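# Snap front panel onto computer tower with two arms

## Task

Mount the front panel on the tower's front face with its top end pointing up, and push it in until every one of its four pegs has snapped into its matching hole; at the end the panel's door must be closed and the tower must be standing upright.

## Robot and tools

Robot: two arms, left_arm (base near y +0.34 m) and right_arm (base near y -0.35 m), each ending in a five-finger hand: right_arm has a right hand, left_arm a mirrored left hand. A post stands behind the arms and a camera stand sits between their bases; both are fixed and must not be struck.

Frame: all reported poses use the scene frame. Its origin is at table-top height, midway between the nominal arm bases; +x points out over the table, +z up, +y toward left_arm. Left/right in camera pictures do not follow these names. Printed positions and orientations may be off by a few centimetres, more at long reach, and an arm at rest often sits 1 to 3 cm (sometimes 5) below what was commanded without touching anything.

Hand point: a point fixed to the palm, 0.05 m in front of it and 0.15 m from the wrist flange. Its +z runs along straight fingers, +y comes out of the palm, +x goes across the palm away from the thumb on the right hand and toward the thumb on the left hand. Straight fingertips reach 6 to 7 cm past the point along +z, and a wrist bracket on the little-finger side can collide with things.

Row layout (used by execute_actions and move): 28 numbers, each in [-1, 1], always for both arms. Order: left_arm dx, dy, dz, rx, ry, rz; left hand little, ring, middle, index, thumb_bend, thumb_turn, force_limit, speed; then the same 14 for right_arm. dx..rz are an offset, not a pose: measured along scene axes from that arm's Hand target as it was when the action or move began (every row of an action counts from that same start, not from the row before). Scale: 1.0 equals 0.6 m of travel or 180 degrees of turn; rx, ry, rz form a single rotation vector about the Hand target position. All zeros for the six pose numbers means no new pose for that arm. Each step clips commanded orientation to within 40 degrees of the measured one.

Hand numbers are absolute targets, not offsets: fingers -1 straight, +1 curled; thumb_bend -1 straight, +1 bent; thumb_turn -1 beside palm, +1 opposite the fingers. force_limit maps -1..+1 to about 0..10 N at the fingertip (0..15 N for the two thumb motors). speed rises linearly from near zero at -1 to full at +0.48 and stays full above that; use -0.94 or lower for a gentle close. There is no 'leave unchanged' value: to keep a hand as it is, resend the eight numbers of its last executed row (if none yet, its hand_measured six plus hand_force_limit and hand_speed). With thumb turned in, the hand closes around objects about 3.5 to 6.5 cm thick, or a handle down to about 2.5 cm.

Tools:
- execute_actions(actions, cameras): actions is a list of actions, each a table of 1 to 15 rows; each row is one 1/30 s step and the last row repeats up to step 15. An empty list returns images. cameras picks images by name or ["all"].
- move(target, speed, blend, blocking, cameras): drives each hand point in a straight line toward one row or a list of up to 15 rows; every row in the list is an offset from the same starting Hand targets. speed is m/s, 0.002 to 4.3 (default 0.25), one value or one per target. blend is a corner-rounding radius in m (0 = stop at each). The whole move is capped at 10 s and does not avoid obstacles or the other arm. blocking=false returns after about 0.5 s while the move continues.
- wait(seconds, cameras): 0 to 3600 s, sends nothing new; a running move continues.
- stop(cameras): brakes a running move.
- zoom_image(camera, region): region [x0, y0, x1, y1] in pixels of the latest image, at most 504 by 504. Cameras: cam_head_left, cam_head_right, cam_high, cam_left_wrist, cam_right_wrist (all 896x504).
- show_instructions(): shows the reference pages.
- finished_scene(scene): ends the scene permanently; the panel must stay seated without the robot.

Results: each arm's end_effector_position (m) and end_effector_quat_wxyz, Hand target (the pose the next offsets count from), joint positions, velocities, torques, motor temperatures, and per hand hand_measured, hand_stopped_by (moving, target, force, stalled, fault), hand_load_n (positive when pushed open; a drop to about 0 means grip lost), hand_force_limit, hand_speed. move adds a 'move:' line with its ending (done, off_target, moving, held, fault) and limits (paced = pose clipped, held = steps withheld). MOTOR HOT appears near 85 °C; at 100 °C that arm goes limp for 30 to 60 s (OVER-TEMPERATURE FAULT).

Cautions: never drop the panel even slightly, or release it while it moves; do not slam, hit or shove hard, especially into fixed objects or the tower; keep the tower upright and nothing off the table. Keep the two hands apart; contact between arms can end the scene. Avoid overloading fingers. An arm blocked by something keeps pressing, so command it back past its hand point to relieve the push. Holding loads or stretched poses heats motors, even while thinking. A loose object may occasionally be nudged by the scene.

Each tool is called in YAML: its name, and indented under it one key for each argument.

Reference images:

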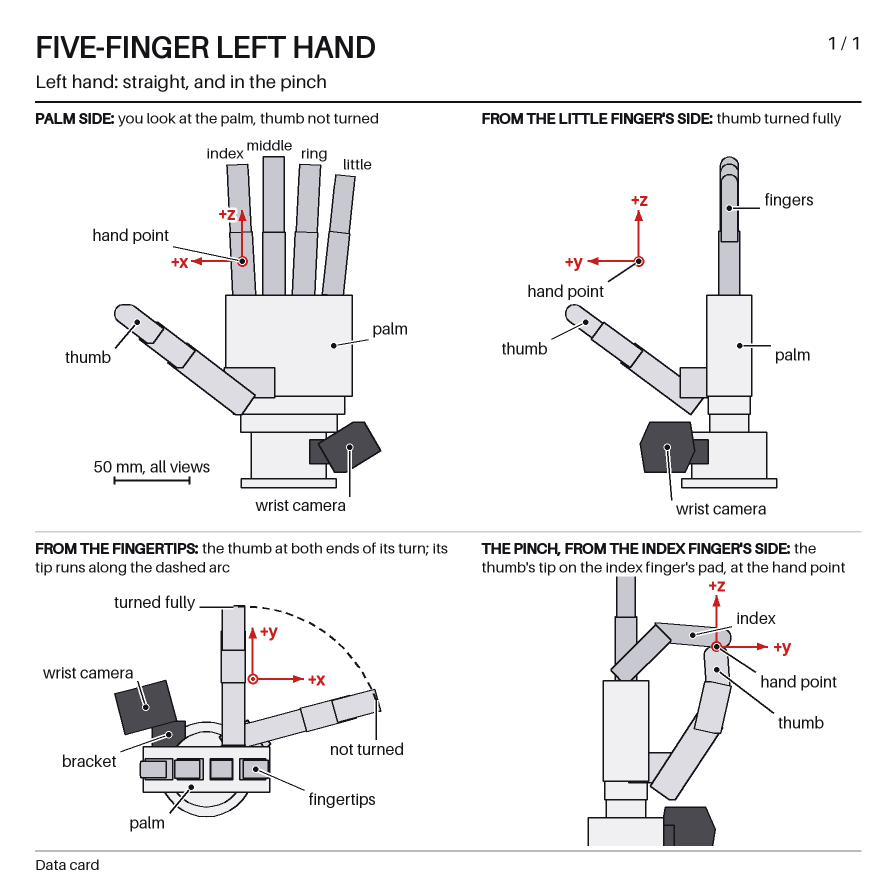

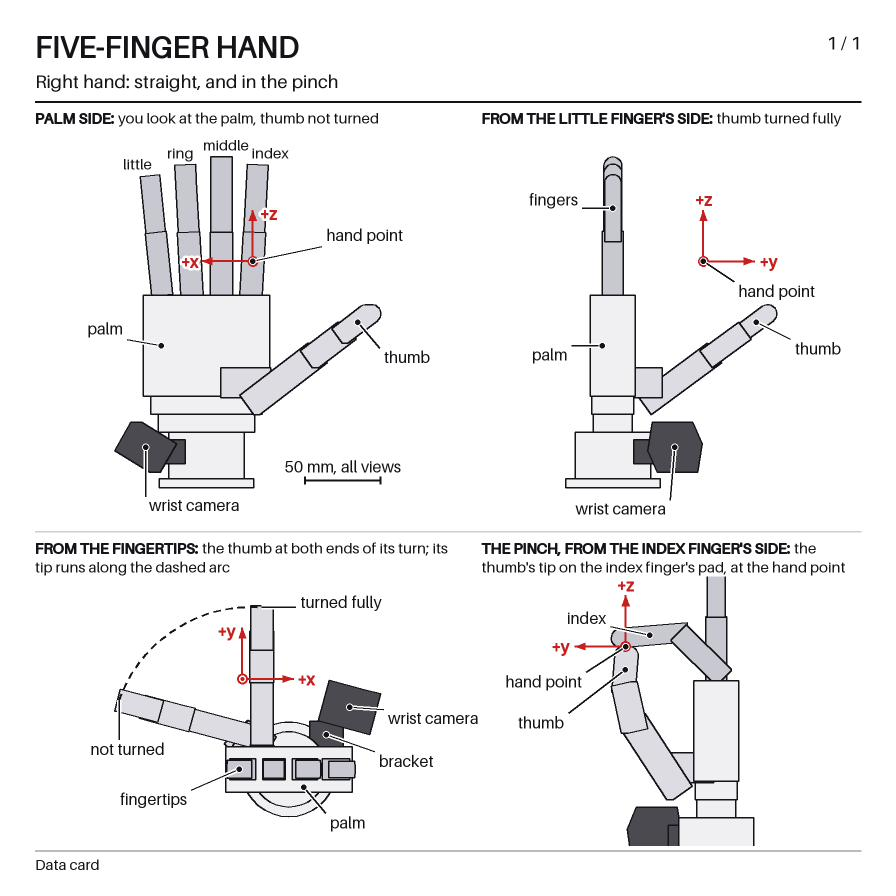

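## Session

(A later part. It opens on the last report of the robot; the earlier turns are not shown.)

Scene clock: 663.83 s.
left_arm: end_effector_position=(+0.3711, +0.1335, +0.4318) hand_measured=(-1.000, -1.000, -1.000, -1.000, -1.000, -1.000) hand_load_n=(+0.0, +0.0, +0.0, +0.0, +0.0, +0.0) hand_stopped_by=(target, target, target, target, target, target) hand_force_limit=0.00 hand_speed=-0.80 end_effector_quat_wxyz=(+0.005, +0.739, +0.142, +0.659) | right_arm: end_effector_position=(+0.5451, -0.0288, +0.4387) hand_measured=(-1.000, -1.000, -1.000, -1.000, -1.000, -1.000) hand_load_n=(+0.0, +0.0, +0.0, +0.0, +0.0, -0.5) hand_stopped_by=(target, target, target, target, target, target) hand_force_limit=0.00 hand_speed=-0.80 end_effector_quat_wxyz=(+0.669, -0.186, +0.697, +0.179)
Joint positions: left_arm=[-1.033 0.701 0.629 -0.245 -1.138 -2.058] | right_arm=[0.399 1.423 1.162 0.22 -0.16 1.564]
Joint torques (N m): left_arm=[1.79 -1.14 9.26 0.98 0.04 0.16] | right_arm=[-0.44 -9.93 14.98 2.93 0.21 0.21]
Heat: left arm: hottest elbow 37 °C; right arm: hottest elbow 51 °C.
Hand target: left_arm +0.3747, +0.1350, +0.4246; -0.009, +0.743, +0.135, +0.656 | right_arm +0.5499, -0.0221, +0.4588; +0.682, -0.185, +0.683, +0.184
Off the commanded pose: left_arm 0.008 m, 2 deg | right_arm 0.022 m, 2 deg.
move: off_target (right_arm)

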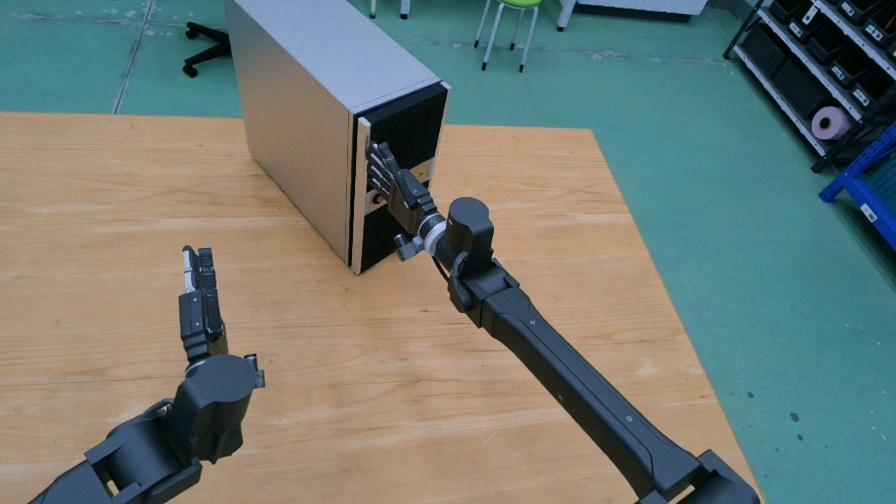

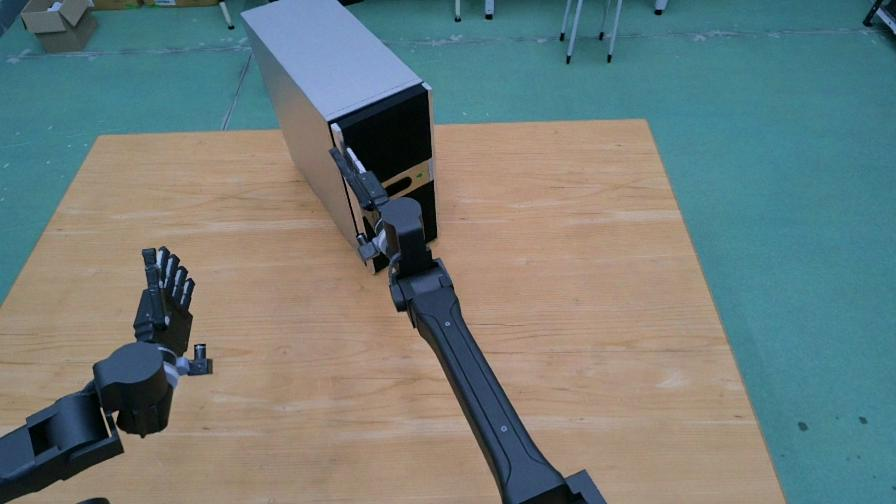

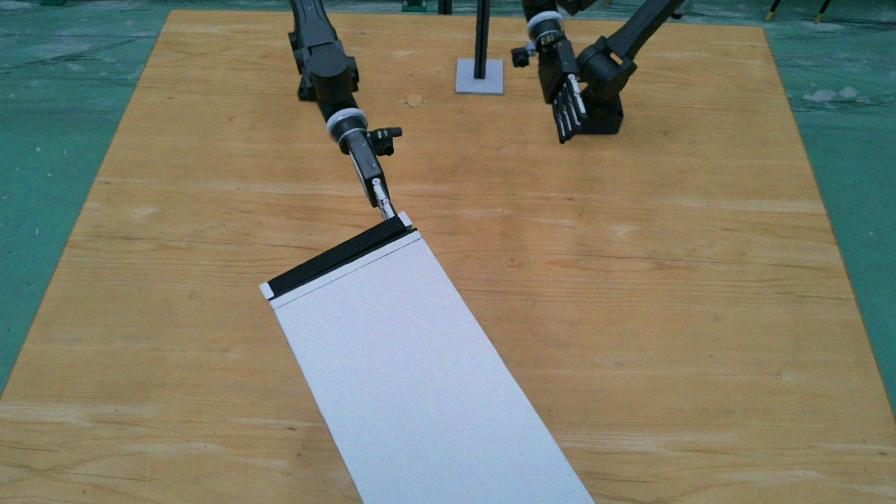

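move:
  target: [0,0,0,0,0,0,-1,-1,-1,-1,-1,-1,0,-0.8,0.0139,0.0088,0.008,0,0,0,-1,-1,-1,-1,-1,-1,0,-0.8]
  speed: 0.04
  cameras: ["cam_head_left","cam_head_right","cam_high"]

zoom_image:
  camera: "cam_head_left"
  region: [340, 100, 420, 180]

Scene clock: 665.97 s.
left_arm: end_effector_position=(+0.3711, +0.1335, +0.4318) hand_measured=(-1.000, -1.000, -1.000, -1.000, -1.000, -1.000) hand_load_n=(+0.0, +0.0, +0.0, +0.0, +0.0, +0.0) hand_stopped_by=(target, target, target, target, target, target) hand_force_limit=0.00 hand_speed=-0.80 end_effector_quat_wxyz=(+0.005, +0.739, +0.142, +0.659) | right_arm: end_effector_position=(+0.5476, -0.0272, +0.4386) hand_measured=(-1.000, -1.000, -1.000, -1.000, -1.000, -1.000) hand_load_n=(+0.0, +0.0, +0.0, +0.0, +0.0, +0.0) hand_stopped_by=(target, target, target, target, target, target) hand_force_limit=0.00 hand_speed=-0.80 end_effector_quat_wxyz=(+0.669, -0.186, +0.697, +0.178)
Joint positions: left_arm=[-1.033 0.701 0.629 -0.245 -1.138 -2.058] | right_arm=[0.401 1.431 1.169 0.22 -0.156 1.564]
Joint torques (N m): left_arm=[1.79 -0.79 9.25 1.01 0.03 0.16] | right_arm=[-0.03 -9.58 16.95 2.36 0.27 0.15]
Heat: left arm: hottest elbow 37 °C; right arm: hottest elbow 51 °C.
Hand target: left_arm +0.3747, +0.1350, +0.4246; -0.009, +0.743, +0.135, +0.656 | right_arm +0.5583, -0.0169, +0.4635; +0.682, -0.185, +0.683, +0.184
Off the commanded pose: left_arm 0.008 m, 2 deg | right_arm 0.029 m, 2 deg.
move: off_target (right_arm)

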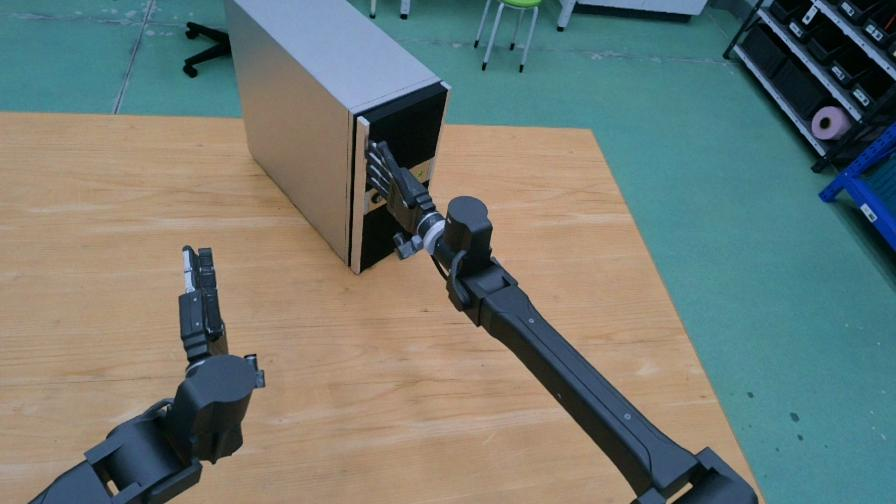

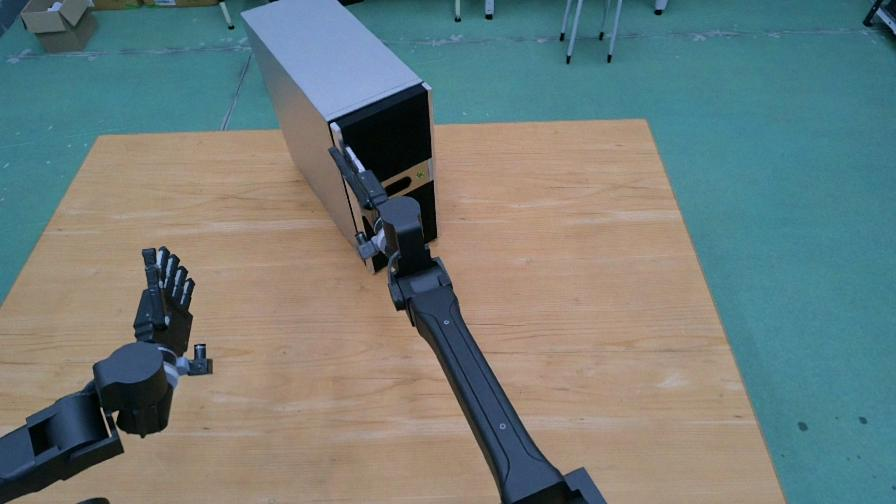

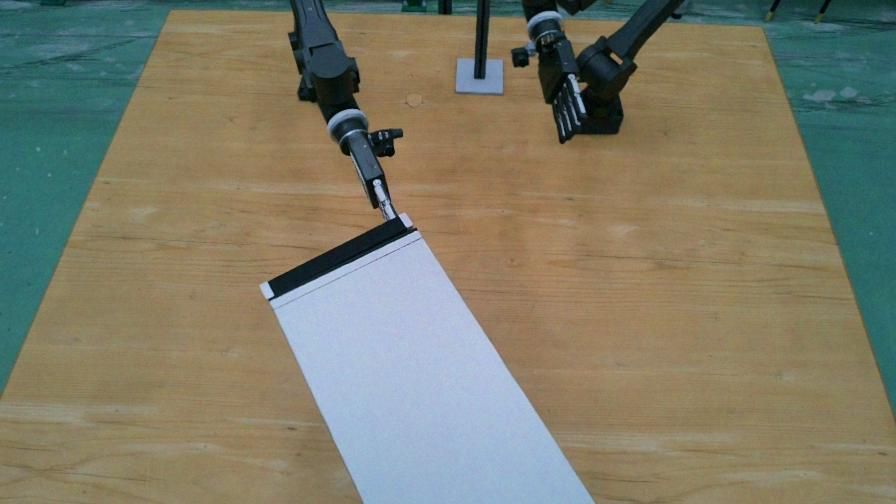

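Scaled by 6.300.

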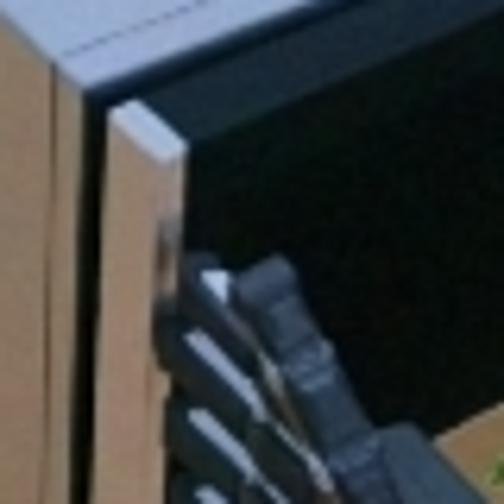

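move:
  target: [0,0,0,0,0,0,-1,-1,-1,-1,-1,-1,0,-0.8,0.0111,0.0075,0,0,0,0,-1,-1,-1,-1,-1,-1,0,-0.8]
  speed: 0.04
  cameras: ["cam_head_left","cam_high"]

zoom_image:
  camera: "cam_head_left"
  region: [340, 100, 420, 180]

Scene clock: 666.97 s.
left_arm: end_effector_position=(+0.3711, +0.1335, +0.4318) hand_measured=(-1.000, -1.000, -1.000, -1.000, -1.000, -1.000) hand_load_n=(+0.0, +0.0, +0.0, +0.0, +0.0, +0.0) hand_stopped_by=(target, target, target, target, target, target) hand_force_limit=0.00 hand_speed=-0.80 end_effector_quat_wxyz=(+0.005, +0.739, +0.142, +0.659) | right_arm: end_effector_position=(+0.5524, -0.0238, +0.4390) hand_measured=(-1.000, -1.000, -1.000, -1.000, -1.000, -1.000) hand_load_n=(+0.0, +0.0, +0.0, +0.0, +0.0, +0.0) hand_stopped_by=(target, target, target, target, target, target) hand_force_limit=0.00 hand_speed=-0.80 end_effector_quat_wxyz=(+0.669, -0.186, +0.697, +0.178)
Joint positions: left_arm=[-1.033 0.701 0.629 -0.245 -1.138 -2.058] | right_arm=[0.404 1.445 1.184 0.22 -0.153 1.564]
Joint torques (N m): left_arm=[1.85 -0.97 9.31 1.01 0.04 0.16] | right_arm=[-0.03 -8.88 17.39 2.4 0.18 0.19]
Heat: left arm: hottest elbow 37 °C; right arm: hottest elbow 52 °C.
Hand target: left_arm +0.3747, +0.1350, +0.4246; -0.009, +0.743, +0.135, +0.656 | right_arm +0.5649, -0.0123, +0.4636; +0.682, -0.185, +0.683, +0.184
Off the commanded pose: left_arm 0.008 m, 2 deg | right_arm 0.030 m, 2 deg.
move: off_target (right_arm)

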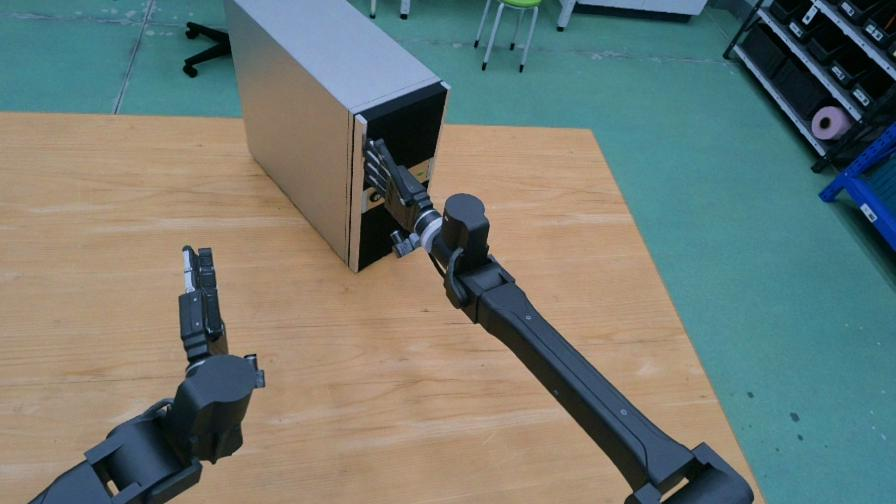

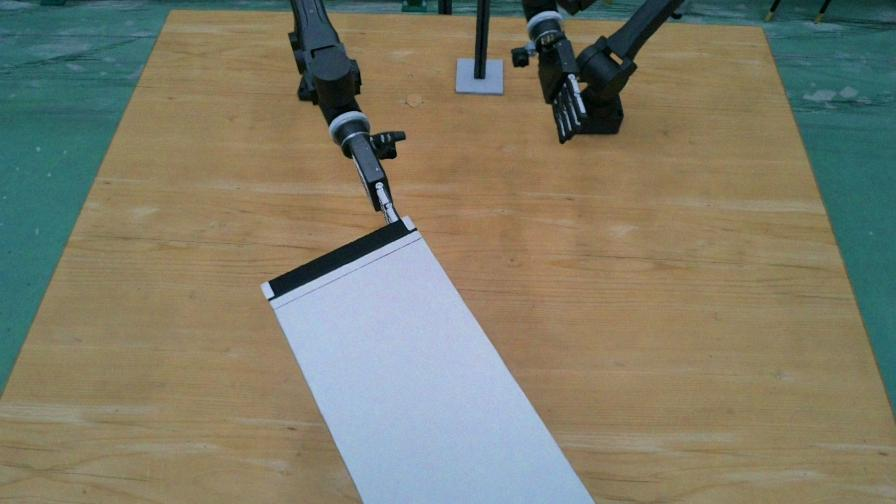

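Scaled by 6.300.

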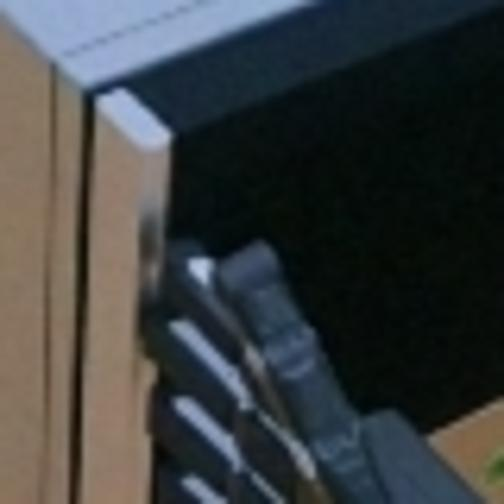

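move:
  target: [0,0,0,0,0,0,-1,-1,-1,-1,-1,-1,0,-0.8,0.0105,0.0075,0,0,0,0,-1,-1,-1,-1,-1,-1,0,-0.8]
  speed: 0.04
  cameras: ["cam_head_left","cam_high"]

zoom_image:
  camera: "cam_head_left"
  region: [340, 100, 420, 180]

zoom_image:
  camera: "cam_head_left"
  region: [335, 180, 385, 280]

zoom_image:
  camera: "cam_high"
  region: [240, 200, 440, 320]

Scene clock: 668.20 s.
left_arm: end_effector_position=(+0.3711, +0.1335, +0.4318) hand_measured=(-1.000, -1.000, -1.000, -1.000, -1.000, -1.000) hand_load_n=(+0.5, +0.0, +0.0, +0.0, +0.0, -0.5) hand_stopped_by=(target, target, target, target, target, target) hand_force_limit=0.00 hand_speed=-0.80 end_effector_quat_wxyz=(+0.005, +0.739, +0.142, +0.659) | right_arm: end_effector_position=(+0.5528, -0.0240, +0.4388) hand_measured=(-1.000, -1.000, -1.000, -1.000, -1.000, -1.000) hand_load_n=(+0.0, +0.0, -0.5, +0.0, +0.0, +0.0) hand_stopped_by=(target, target, target, target, target, target) hand_force_limit=0.00 hand_speed=-0.80 end_effector_quat_wxyz=(+0.669, -0.185, +0.697, +0.178)
Joint positions: left_arm=[-1.033 0.701 0.629 -0.245 -1.138 -2.058] | right_arm=[0.404 1.446 1.184 0.22 -0.151 1.564]
Joint torques (N m): left_arm=[1.73 -0.97 9.28 0.99 0.03 0.16] | right_arm=[0.97 -8 18.88 2.55 0.3 0.17]
Heat: left arm: hottest elbow 37 °C; right arm: hottest elbow 52 °C.
Hand target: left_arm +0.3747, +0.1350, +0.4246; -0.009, +0.743, +0.135, +0.656 | right_arm +0.5712, -0.0079, +0.4636; +0.682, -0.185, +0.683, +0.184
Off the commanded pose: left_arm 0.008 m, 2 deg | right_arm 0.035 m, 2 deg.
move: off_target (right_arm)

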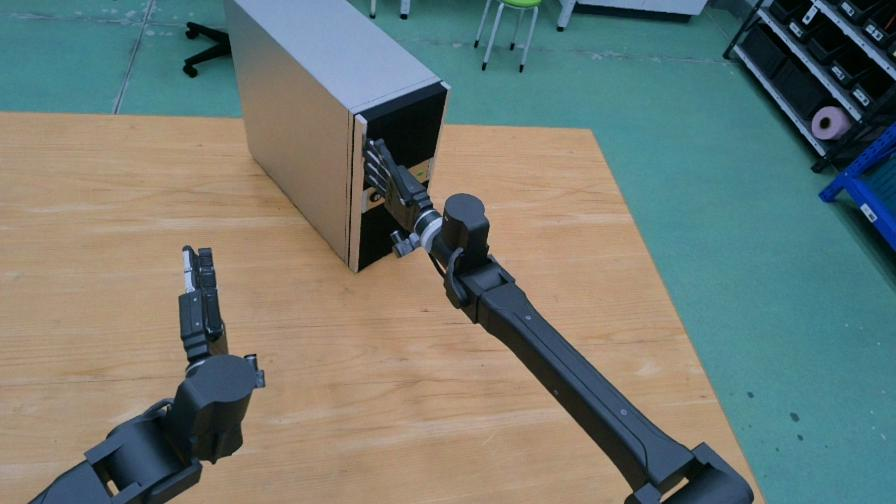

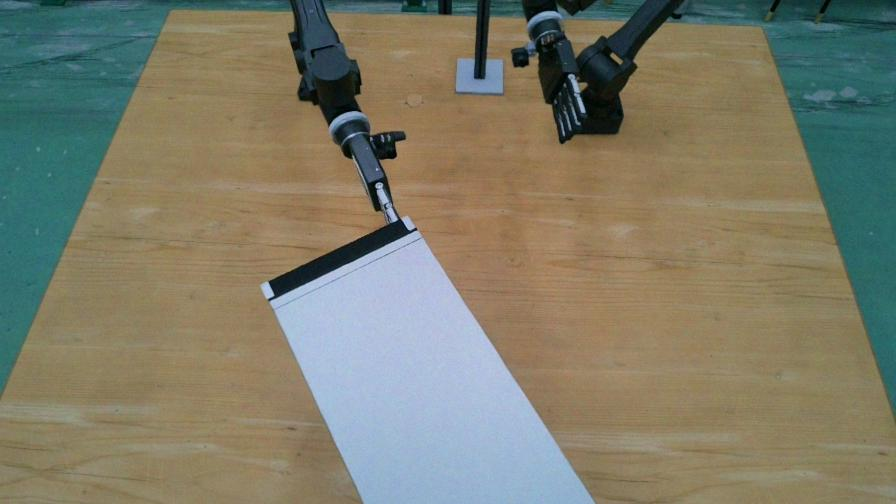

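Scaled by 6.300.

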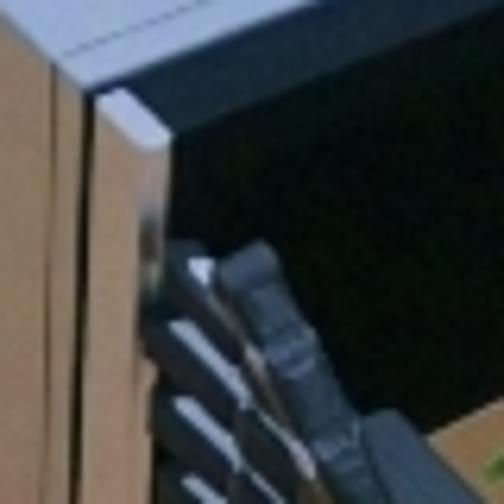

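Scaled by 5.040.

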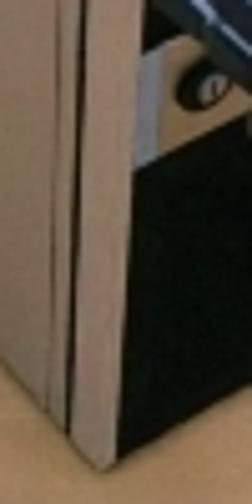

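Scaled by 2.520.

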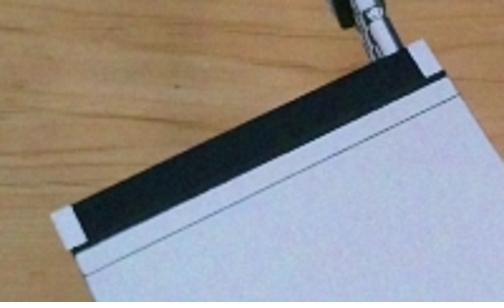

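move:
  target: [0,0,0,0,0,0,-1,-1,-1,-1,-1,-1,0,-0.8,0.0144,0.0083,0,0,0,0,-1,-1,-1,-1,-1,-1,0,-0.8]
  speed: 0.04
  cameras: ["cam_head_left","cam_high"]

zoom_image:
  camera: "cam_head_left"
  region: [340, 100, 420, 180]

Scene clock: 669.50 s.
left_arm: end_effector_position=(+0.3711, +0.1335, +0.4318) hand_measured=(-1.000, -1.000, -1.000, -1.000, -1.000, -1.000) hand_load_n=(-0.5, +0.0, +0.0, +0.0, +0.0, +0.0) hand_stopped_by=(target, target, target, target, target, target) hand_force_limit=0.00 hand_speed=-0.80 end_effector_quat_wxyz=(+0.005, +0.739, +0.142, +0.659) | right_arm: end_effector_position=(+0.5533, -0.0238, +0.4390) hand_measured=(-1.000, -1.000, -1.000, -1.000, -1.000, -1.000) hand_load_n=(+0.0, +0.0, -0.5, +0.0, +0.0, +0.0) hand_stopped_by=(target, target, target, target, target, target) hand_force_limit=0.00 hand_speed=-0.80 end_effector_quat_wxyz=(+0.670, -0.185, +0.697, +0.177)
Joint positions: left_arm=[-1.033 0.701 0.629 -0.245 -1.138 -2.058] | right_arm=[0.404 1.447 1.186 0.22 -0.15 1.564]
Joint torques (N m): left_arm=[1.85 -0.97 9.31 0.98 0.02 0.15] | right_arm=[1.26 -6.01 20.81 2.3 0.34 0.19]
Heat: left arm: hottest elbow 37 °C; right arm: hottest elbow 53 °C.
Hand target: left_arm +0.3747, +0.1350, +0.4246; -0.009, +0.743, +0.135, +0.656 | right_arm +0.5798, -0.0028, +0.4638; +0.682, -0.185, +0.683, +0.184
Off the commanded pose: left_arm 0.008 m, 2 deg | right_arm 0.042 m, 2 deg.
move: off_target (right_arm)

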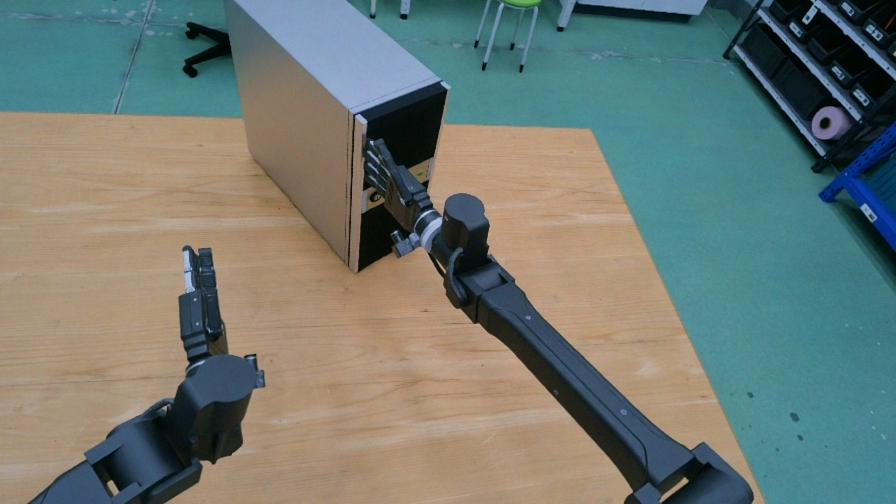

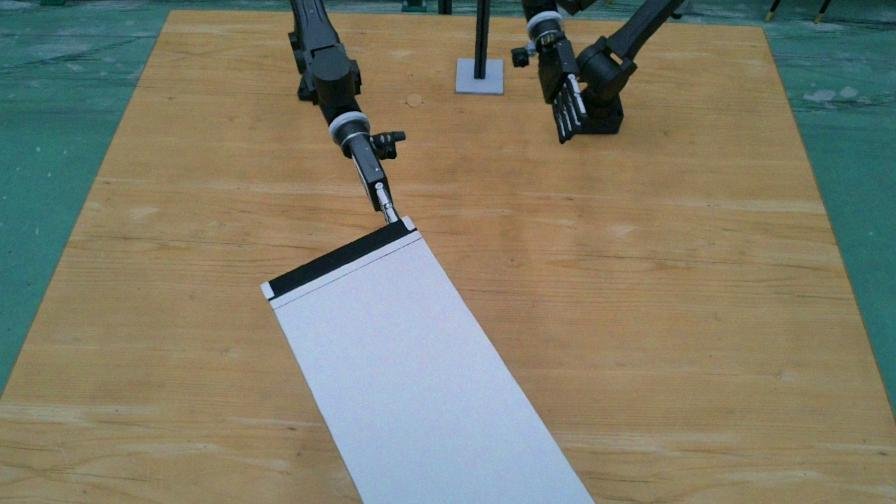

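Scaled by 6.300.

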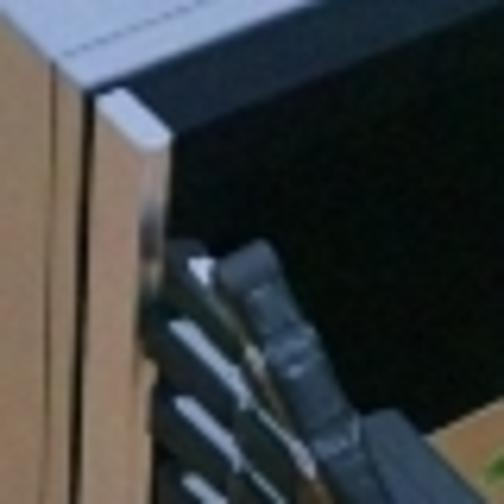

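move:
  target:
    - [0,0,0,0,0,0,-1,-1,-1,-1,-1,-1,0,-0.8,-0.130,-0.075,0,0,0,0,-1,-1,-1,-1,-1,-1,0,-0.8]
    - [0,0,0,0,0,0,-1,-1,-1,-1,-1,-1,0,-0.8,-0.130,-0.075,-0.525,0,0,0,-1,-1,-1,-1,-1,-1,0,-0.8]
  speed: [0.08,0.15]
  blend: 0.01
  cameras: ["all"]

Scene clock: 674.17 s.
left_arm: end_effector_position=(+0.3711, +0.1335, +0.4318) hand_measured=(-1.000, -1.000, -1.000, -1.000, -1.000, -1.000) hand_load_n=(+0.0, +0.0, +0.0, +0.0, +0.0, +0.0) hand_stopped_by=(target, target, target, target, target, target) hand_force_limit=0.00 hand_speed=-0.80 end_effector_quat_wxyz=(+0.005, +0.739, +0.142, +0.659) | right_arm: end_effector_position=(+0.5033, -0.0423, +0.1529) hand_measured=(-1.000, -1.000, -1.000, -1.000, -1.000, -1.000) hand_load_n=(+0.0, +0.0, +0.0, +0.0, +0.0, +0.0) hand_stopped_by=(target, target, target, target, target, target) hand_force_limit=0.00 hand_speed=-0.80 end_effector_quat_wxyz=(+0.683, -0.189, +0.681, +0.184)
Joint positions: left_arm=[-1.033 0.701 0.629 -0.245 -1.138 -2.058] | right_arm=[0.399 1.891 0.738 1.154 -0.171 1.564]
Joint torques (N m): left_arm=[1.73 -1.08 9.28 0.96 0.04 0.15] | right_arm=[-1.44 -12.34 4.72 2.86 0.07 0.19]
Heat: left arm: hottest elbow 37 °C; right arm: hottest elbow 53 °C.
Hand target: left_arm +0.3747, +0.1350, +0.4246; -0.009, +0.743, +0.135, +0.656 | right_arm +0.5017, -0.0479, +0.1487; +0.682, -0.185, +0.683, +0.184
Off the commanded pose: left_arm 0.008 m, 2 deg | right_arm 0.007 m, 1 deg.
move: done

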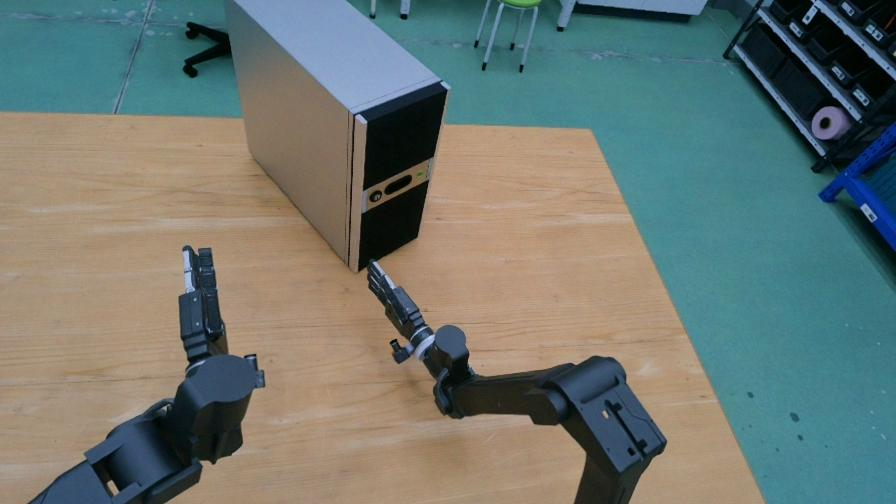

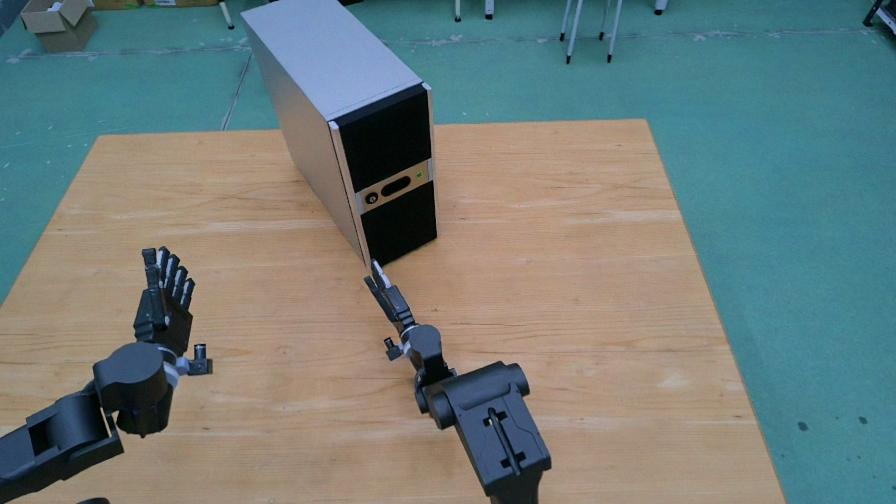

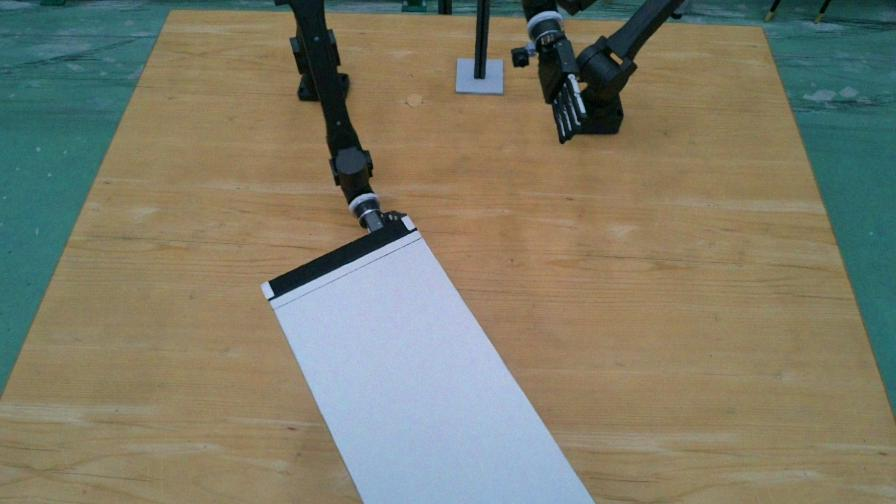

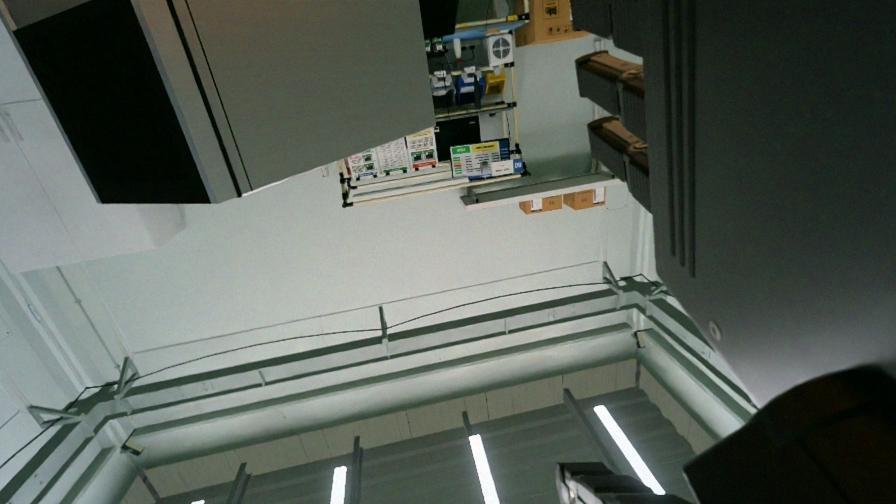

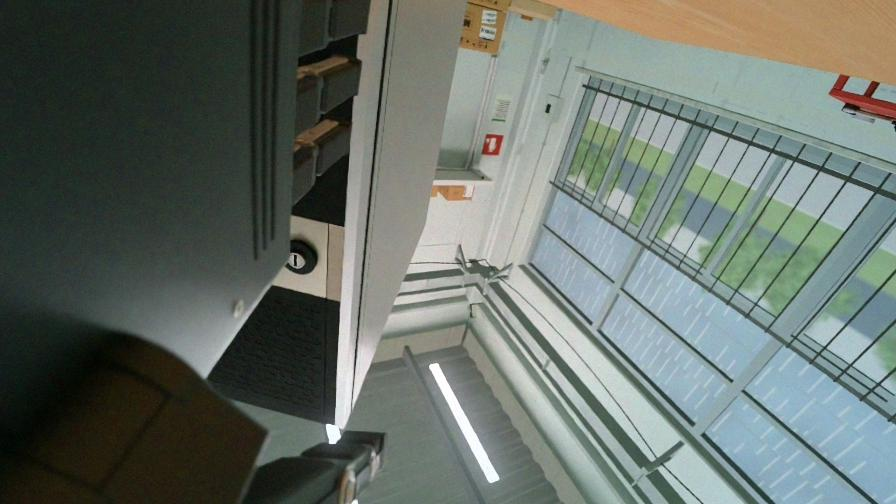

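zoom_image:
  camera: "cam_left_wrist"
  region: [130, 0, 270, 210]

zoom_image:
  camera: "cam_head_left"
  region: [330, 100, 390, 190]

zoom_image:
  camera: "cam_head_left"
  region: [335, 190, 395, 280]

zoom_image:
  camera: "cam_right_wrist"
  region: [280, 0, 480, 440]

Scaled by 2.400.

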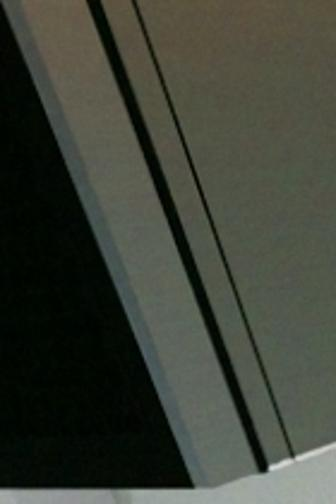

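Scaled by 5.600.

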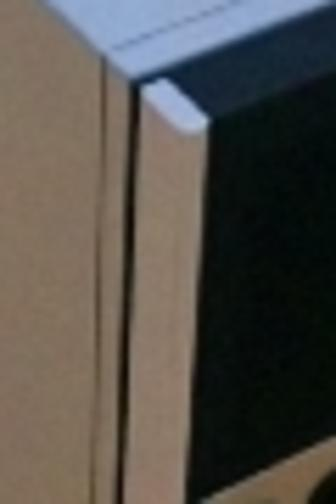

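Scaled by 5.600.

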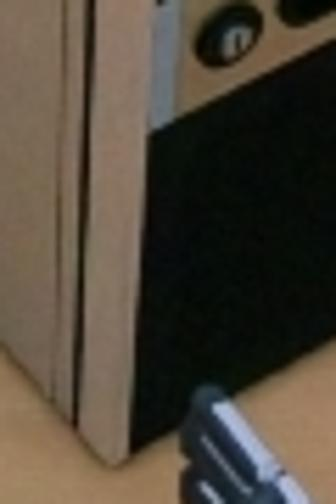

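Scaled by 1.145.

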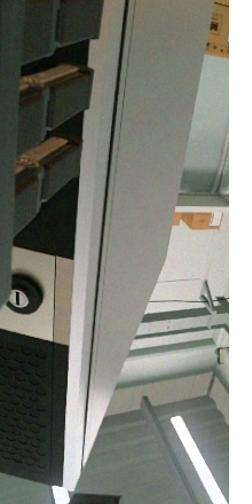

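move:
  target: [0,0,0,0,0,0,-1,-1,-1,-1,-1,-1,0,-0.8,0.0517,0.0106,-0.0233,0,0,0,-1,-1,-1,-1,-1,-1,0,-0.8]
  speed: 0.08
  cameras: ["cam_head_left","cam_head_right","cam_right_wrist"]

zoom_image:
  camera: "cam_head_left"
  region: [335, 210, 435, 310]

zoom_image:
  camera: "cam_head_right"
  region: [330, 210, 430, 310]

Scene clock: 678.10 s.
left_arm: end_effector_position=(+0.3711, +0.1335, +0.4318) hand_measured=(-1.000, -1.000, -1.000, -1.000, -1.000, -1.000) hand_load_n=(+0.0, +0.0, +0.0, +0.0, +0.0, +0.0) hand_stopped_by=(target, target, target, target, target, target) hand_force_limit=0.00 hand_speed=-0.80 end_effector_quat_wxyz=(+0.005, +0.739, +0.142, +0.659) | right_arm: end_effector_position=(+0.5213, -0.0411, +0.1307) hand_measured=(-1.000, -1.000, -1.000, -1.000, -1.000, -1.000) hand_load_n=(+0.0, +0.0, +0.0, +0.0, +0.0, +0.0) hand_stopped_by=(target, target, target, target, target, target) hand_force_limit=0.00 hand_speed=-0.80 end_effector_quat_wxyz=(+0.676, -0.189, +0.688, +0.183)
Joint positions: left_arm=[-1.033 0.701 0.629 -0.245 -1.138 -2.058] | right_arm=[0.388 1.963 0.79 1.154 -0.181 1.564]
Joint torques (N m): left_arm=[1.9 -0.97 9.28 0.99 0.03 0.15] | right_arm=[-1.08 -11.58 8.09 2.41 0.06 0.15]
Heat: left arm: hottest elbow 37 °C; right arm: hottest elbow 51 °C.
Hand target: left_arm +0.3747, +0.1350, +0.4246; -0.009, +0.743, +0.135, +0.656 | right_arm +0.5327, -0.0416, +0.1347; +0.682, -0.185, +0.683, +0.184
Off the commanded pose: left_arm 0.008 m, 2 deg | right_arm 0.012 m, 1 deg.
move: off_target (right_arm)

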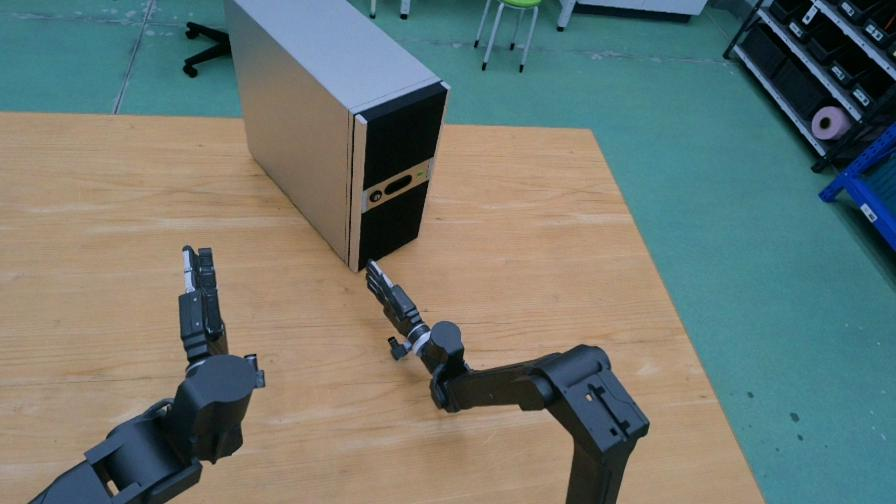

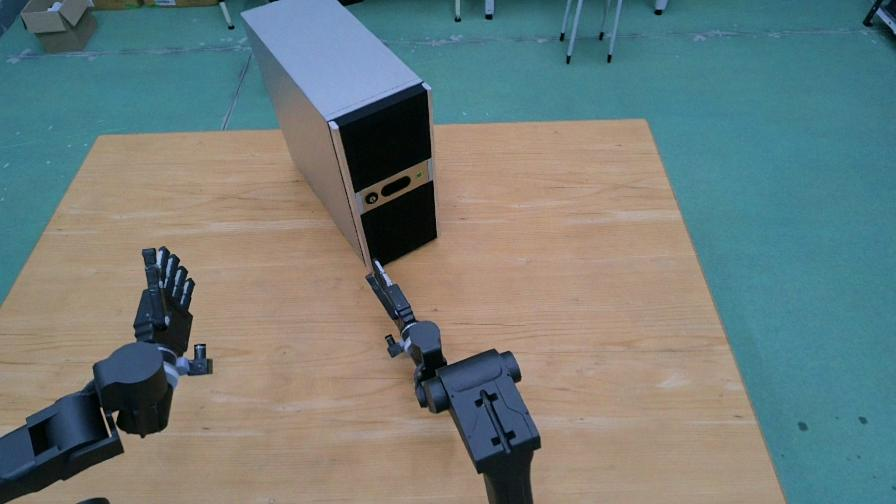

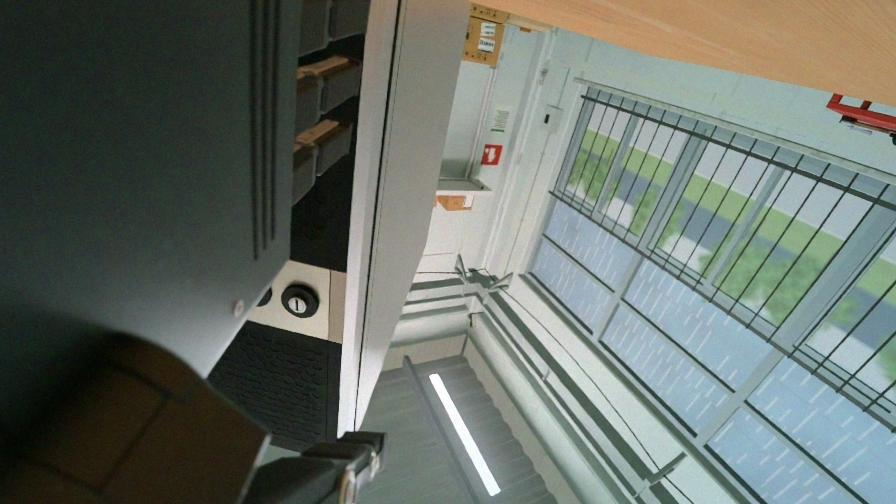

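Scaled by 5.040.

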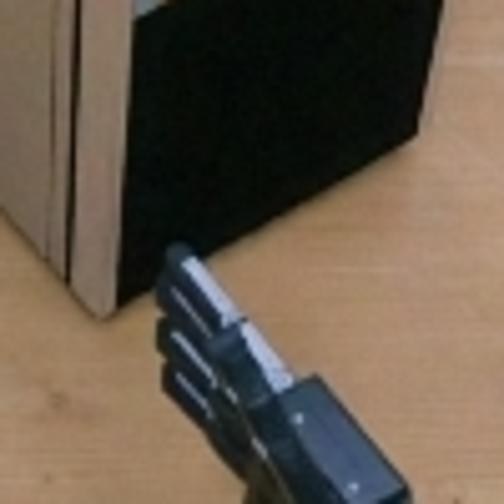

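Scaled by 5.040.

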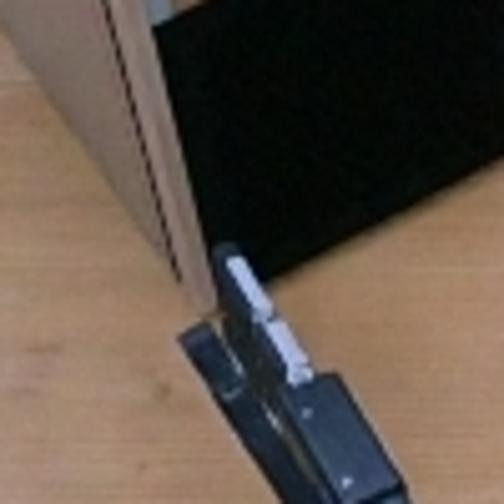

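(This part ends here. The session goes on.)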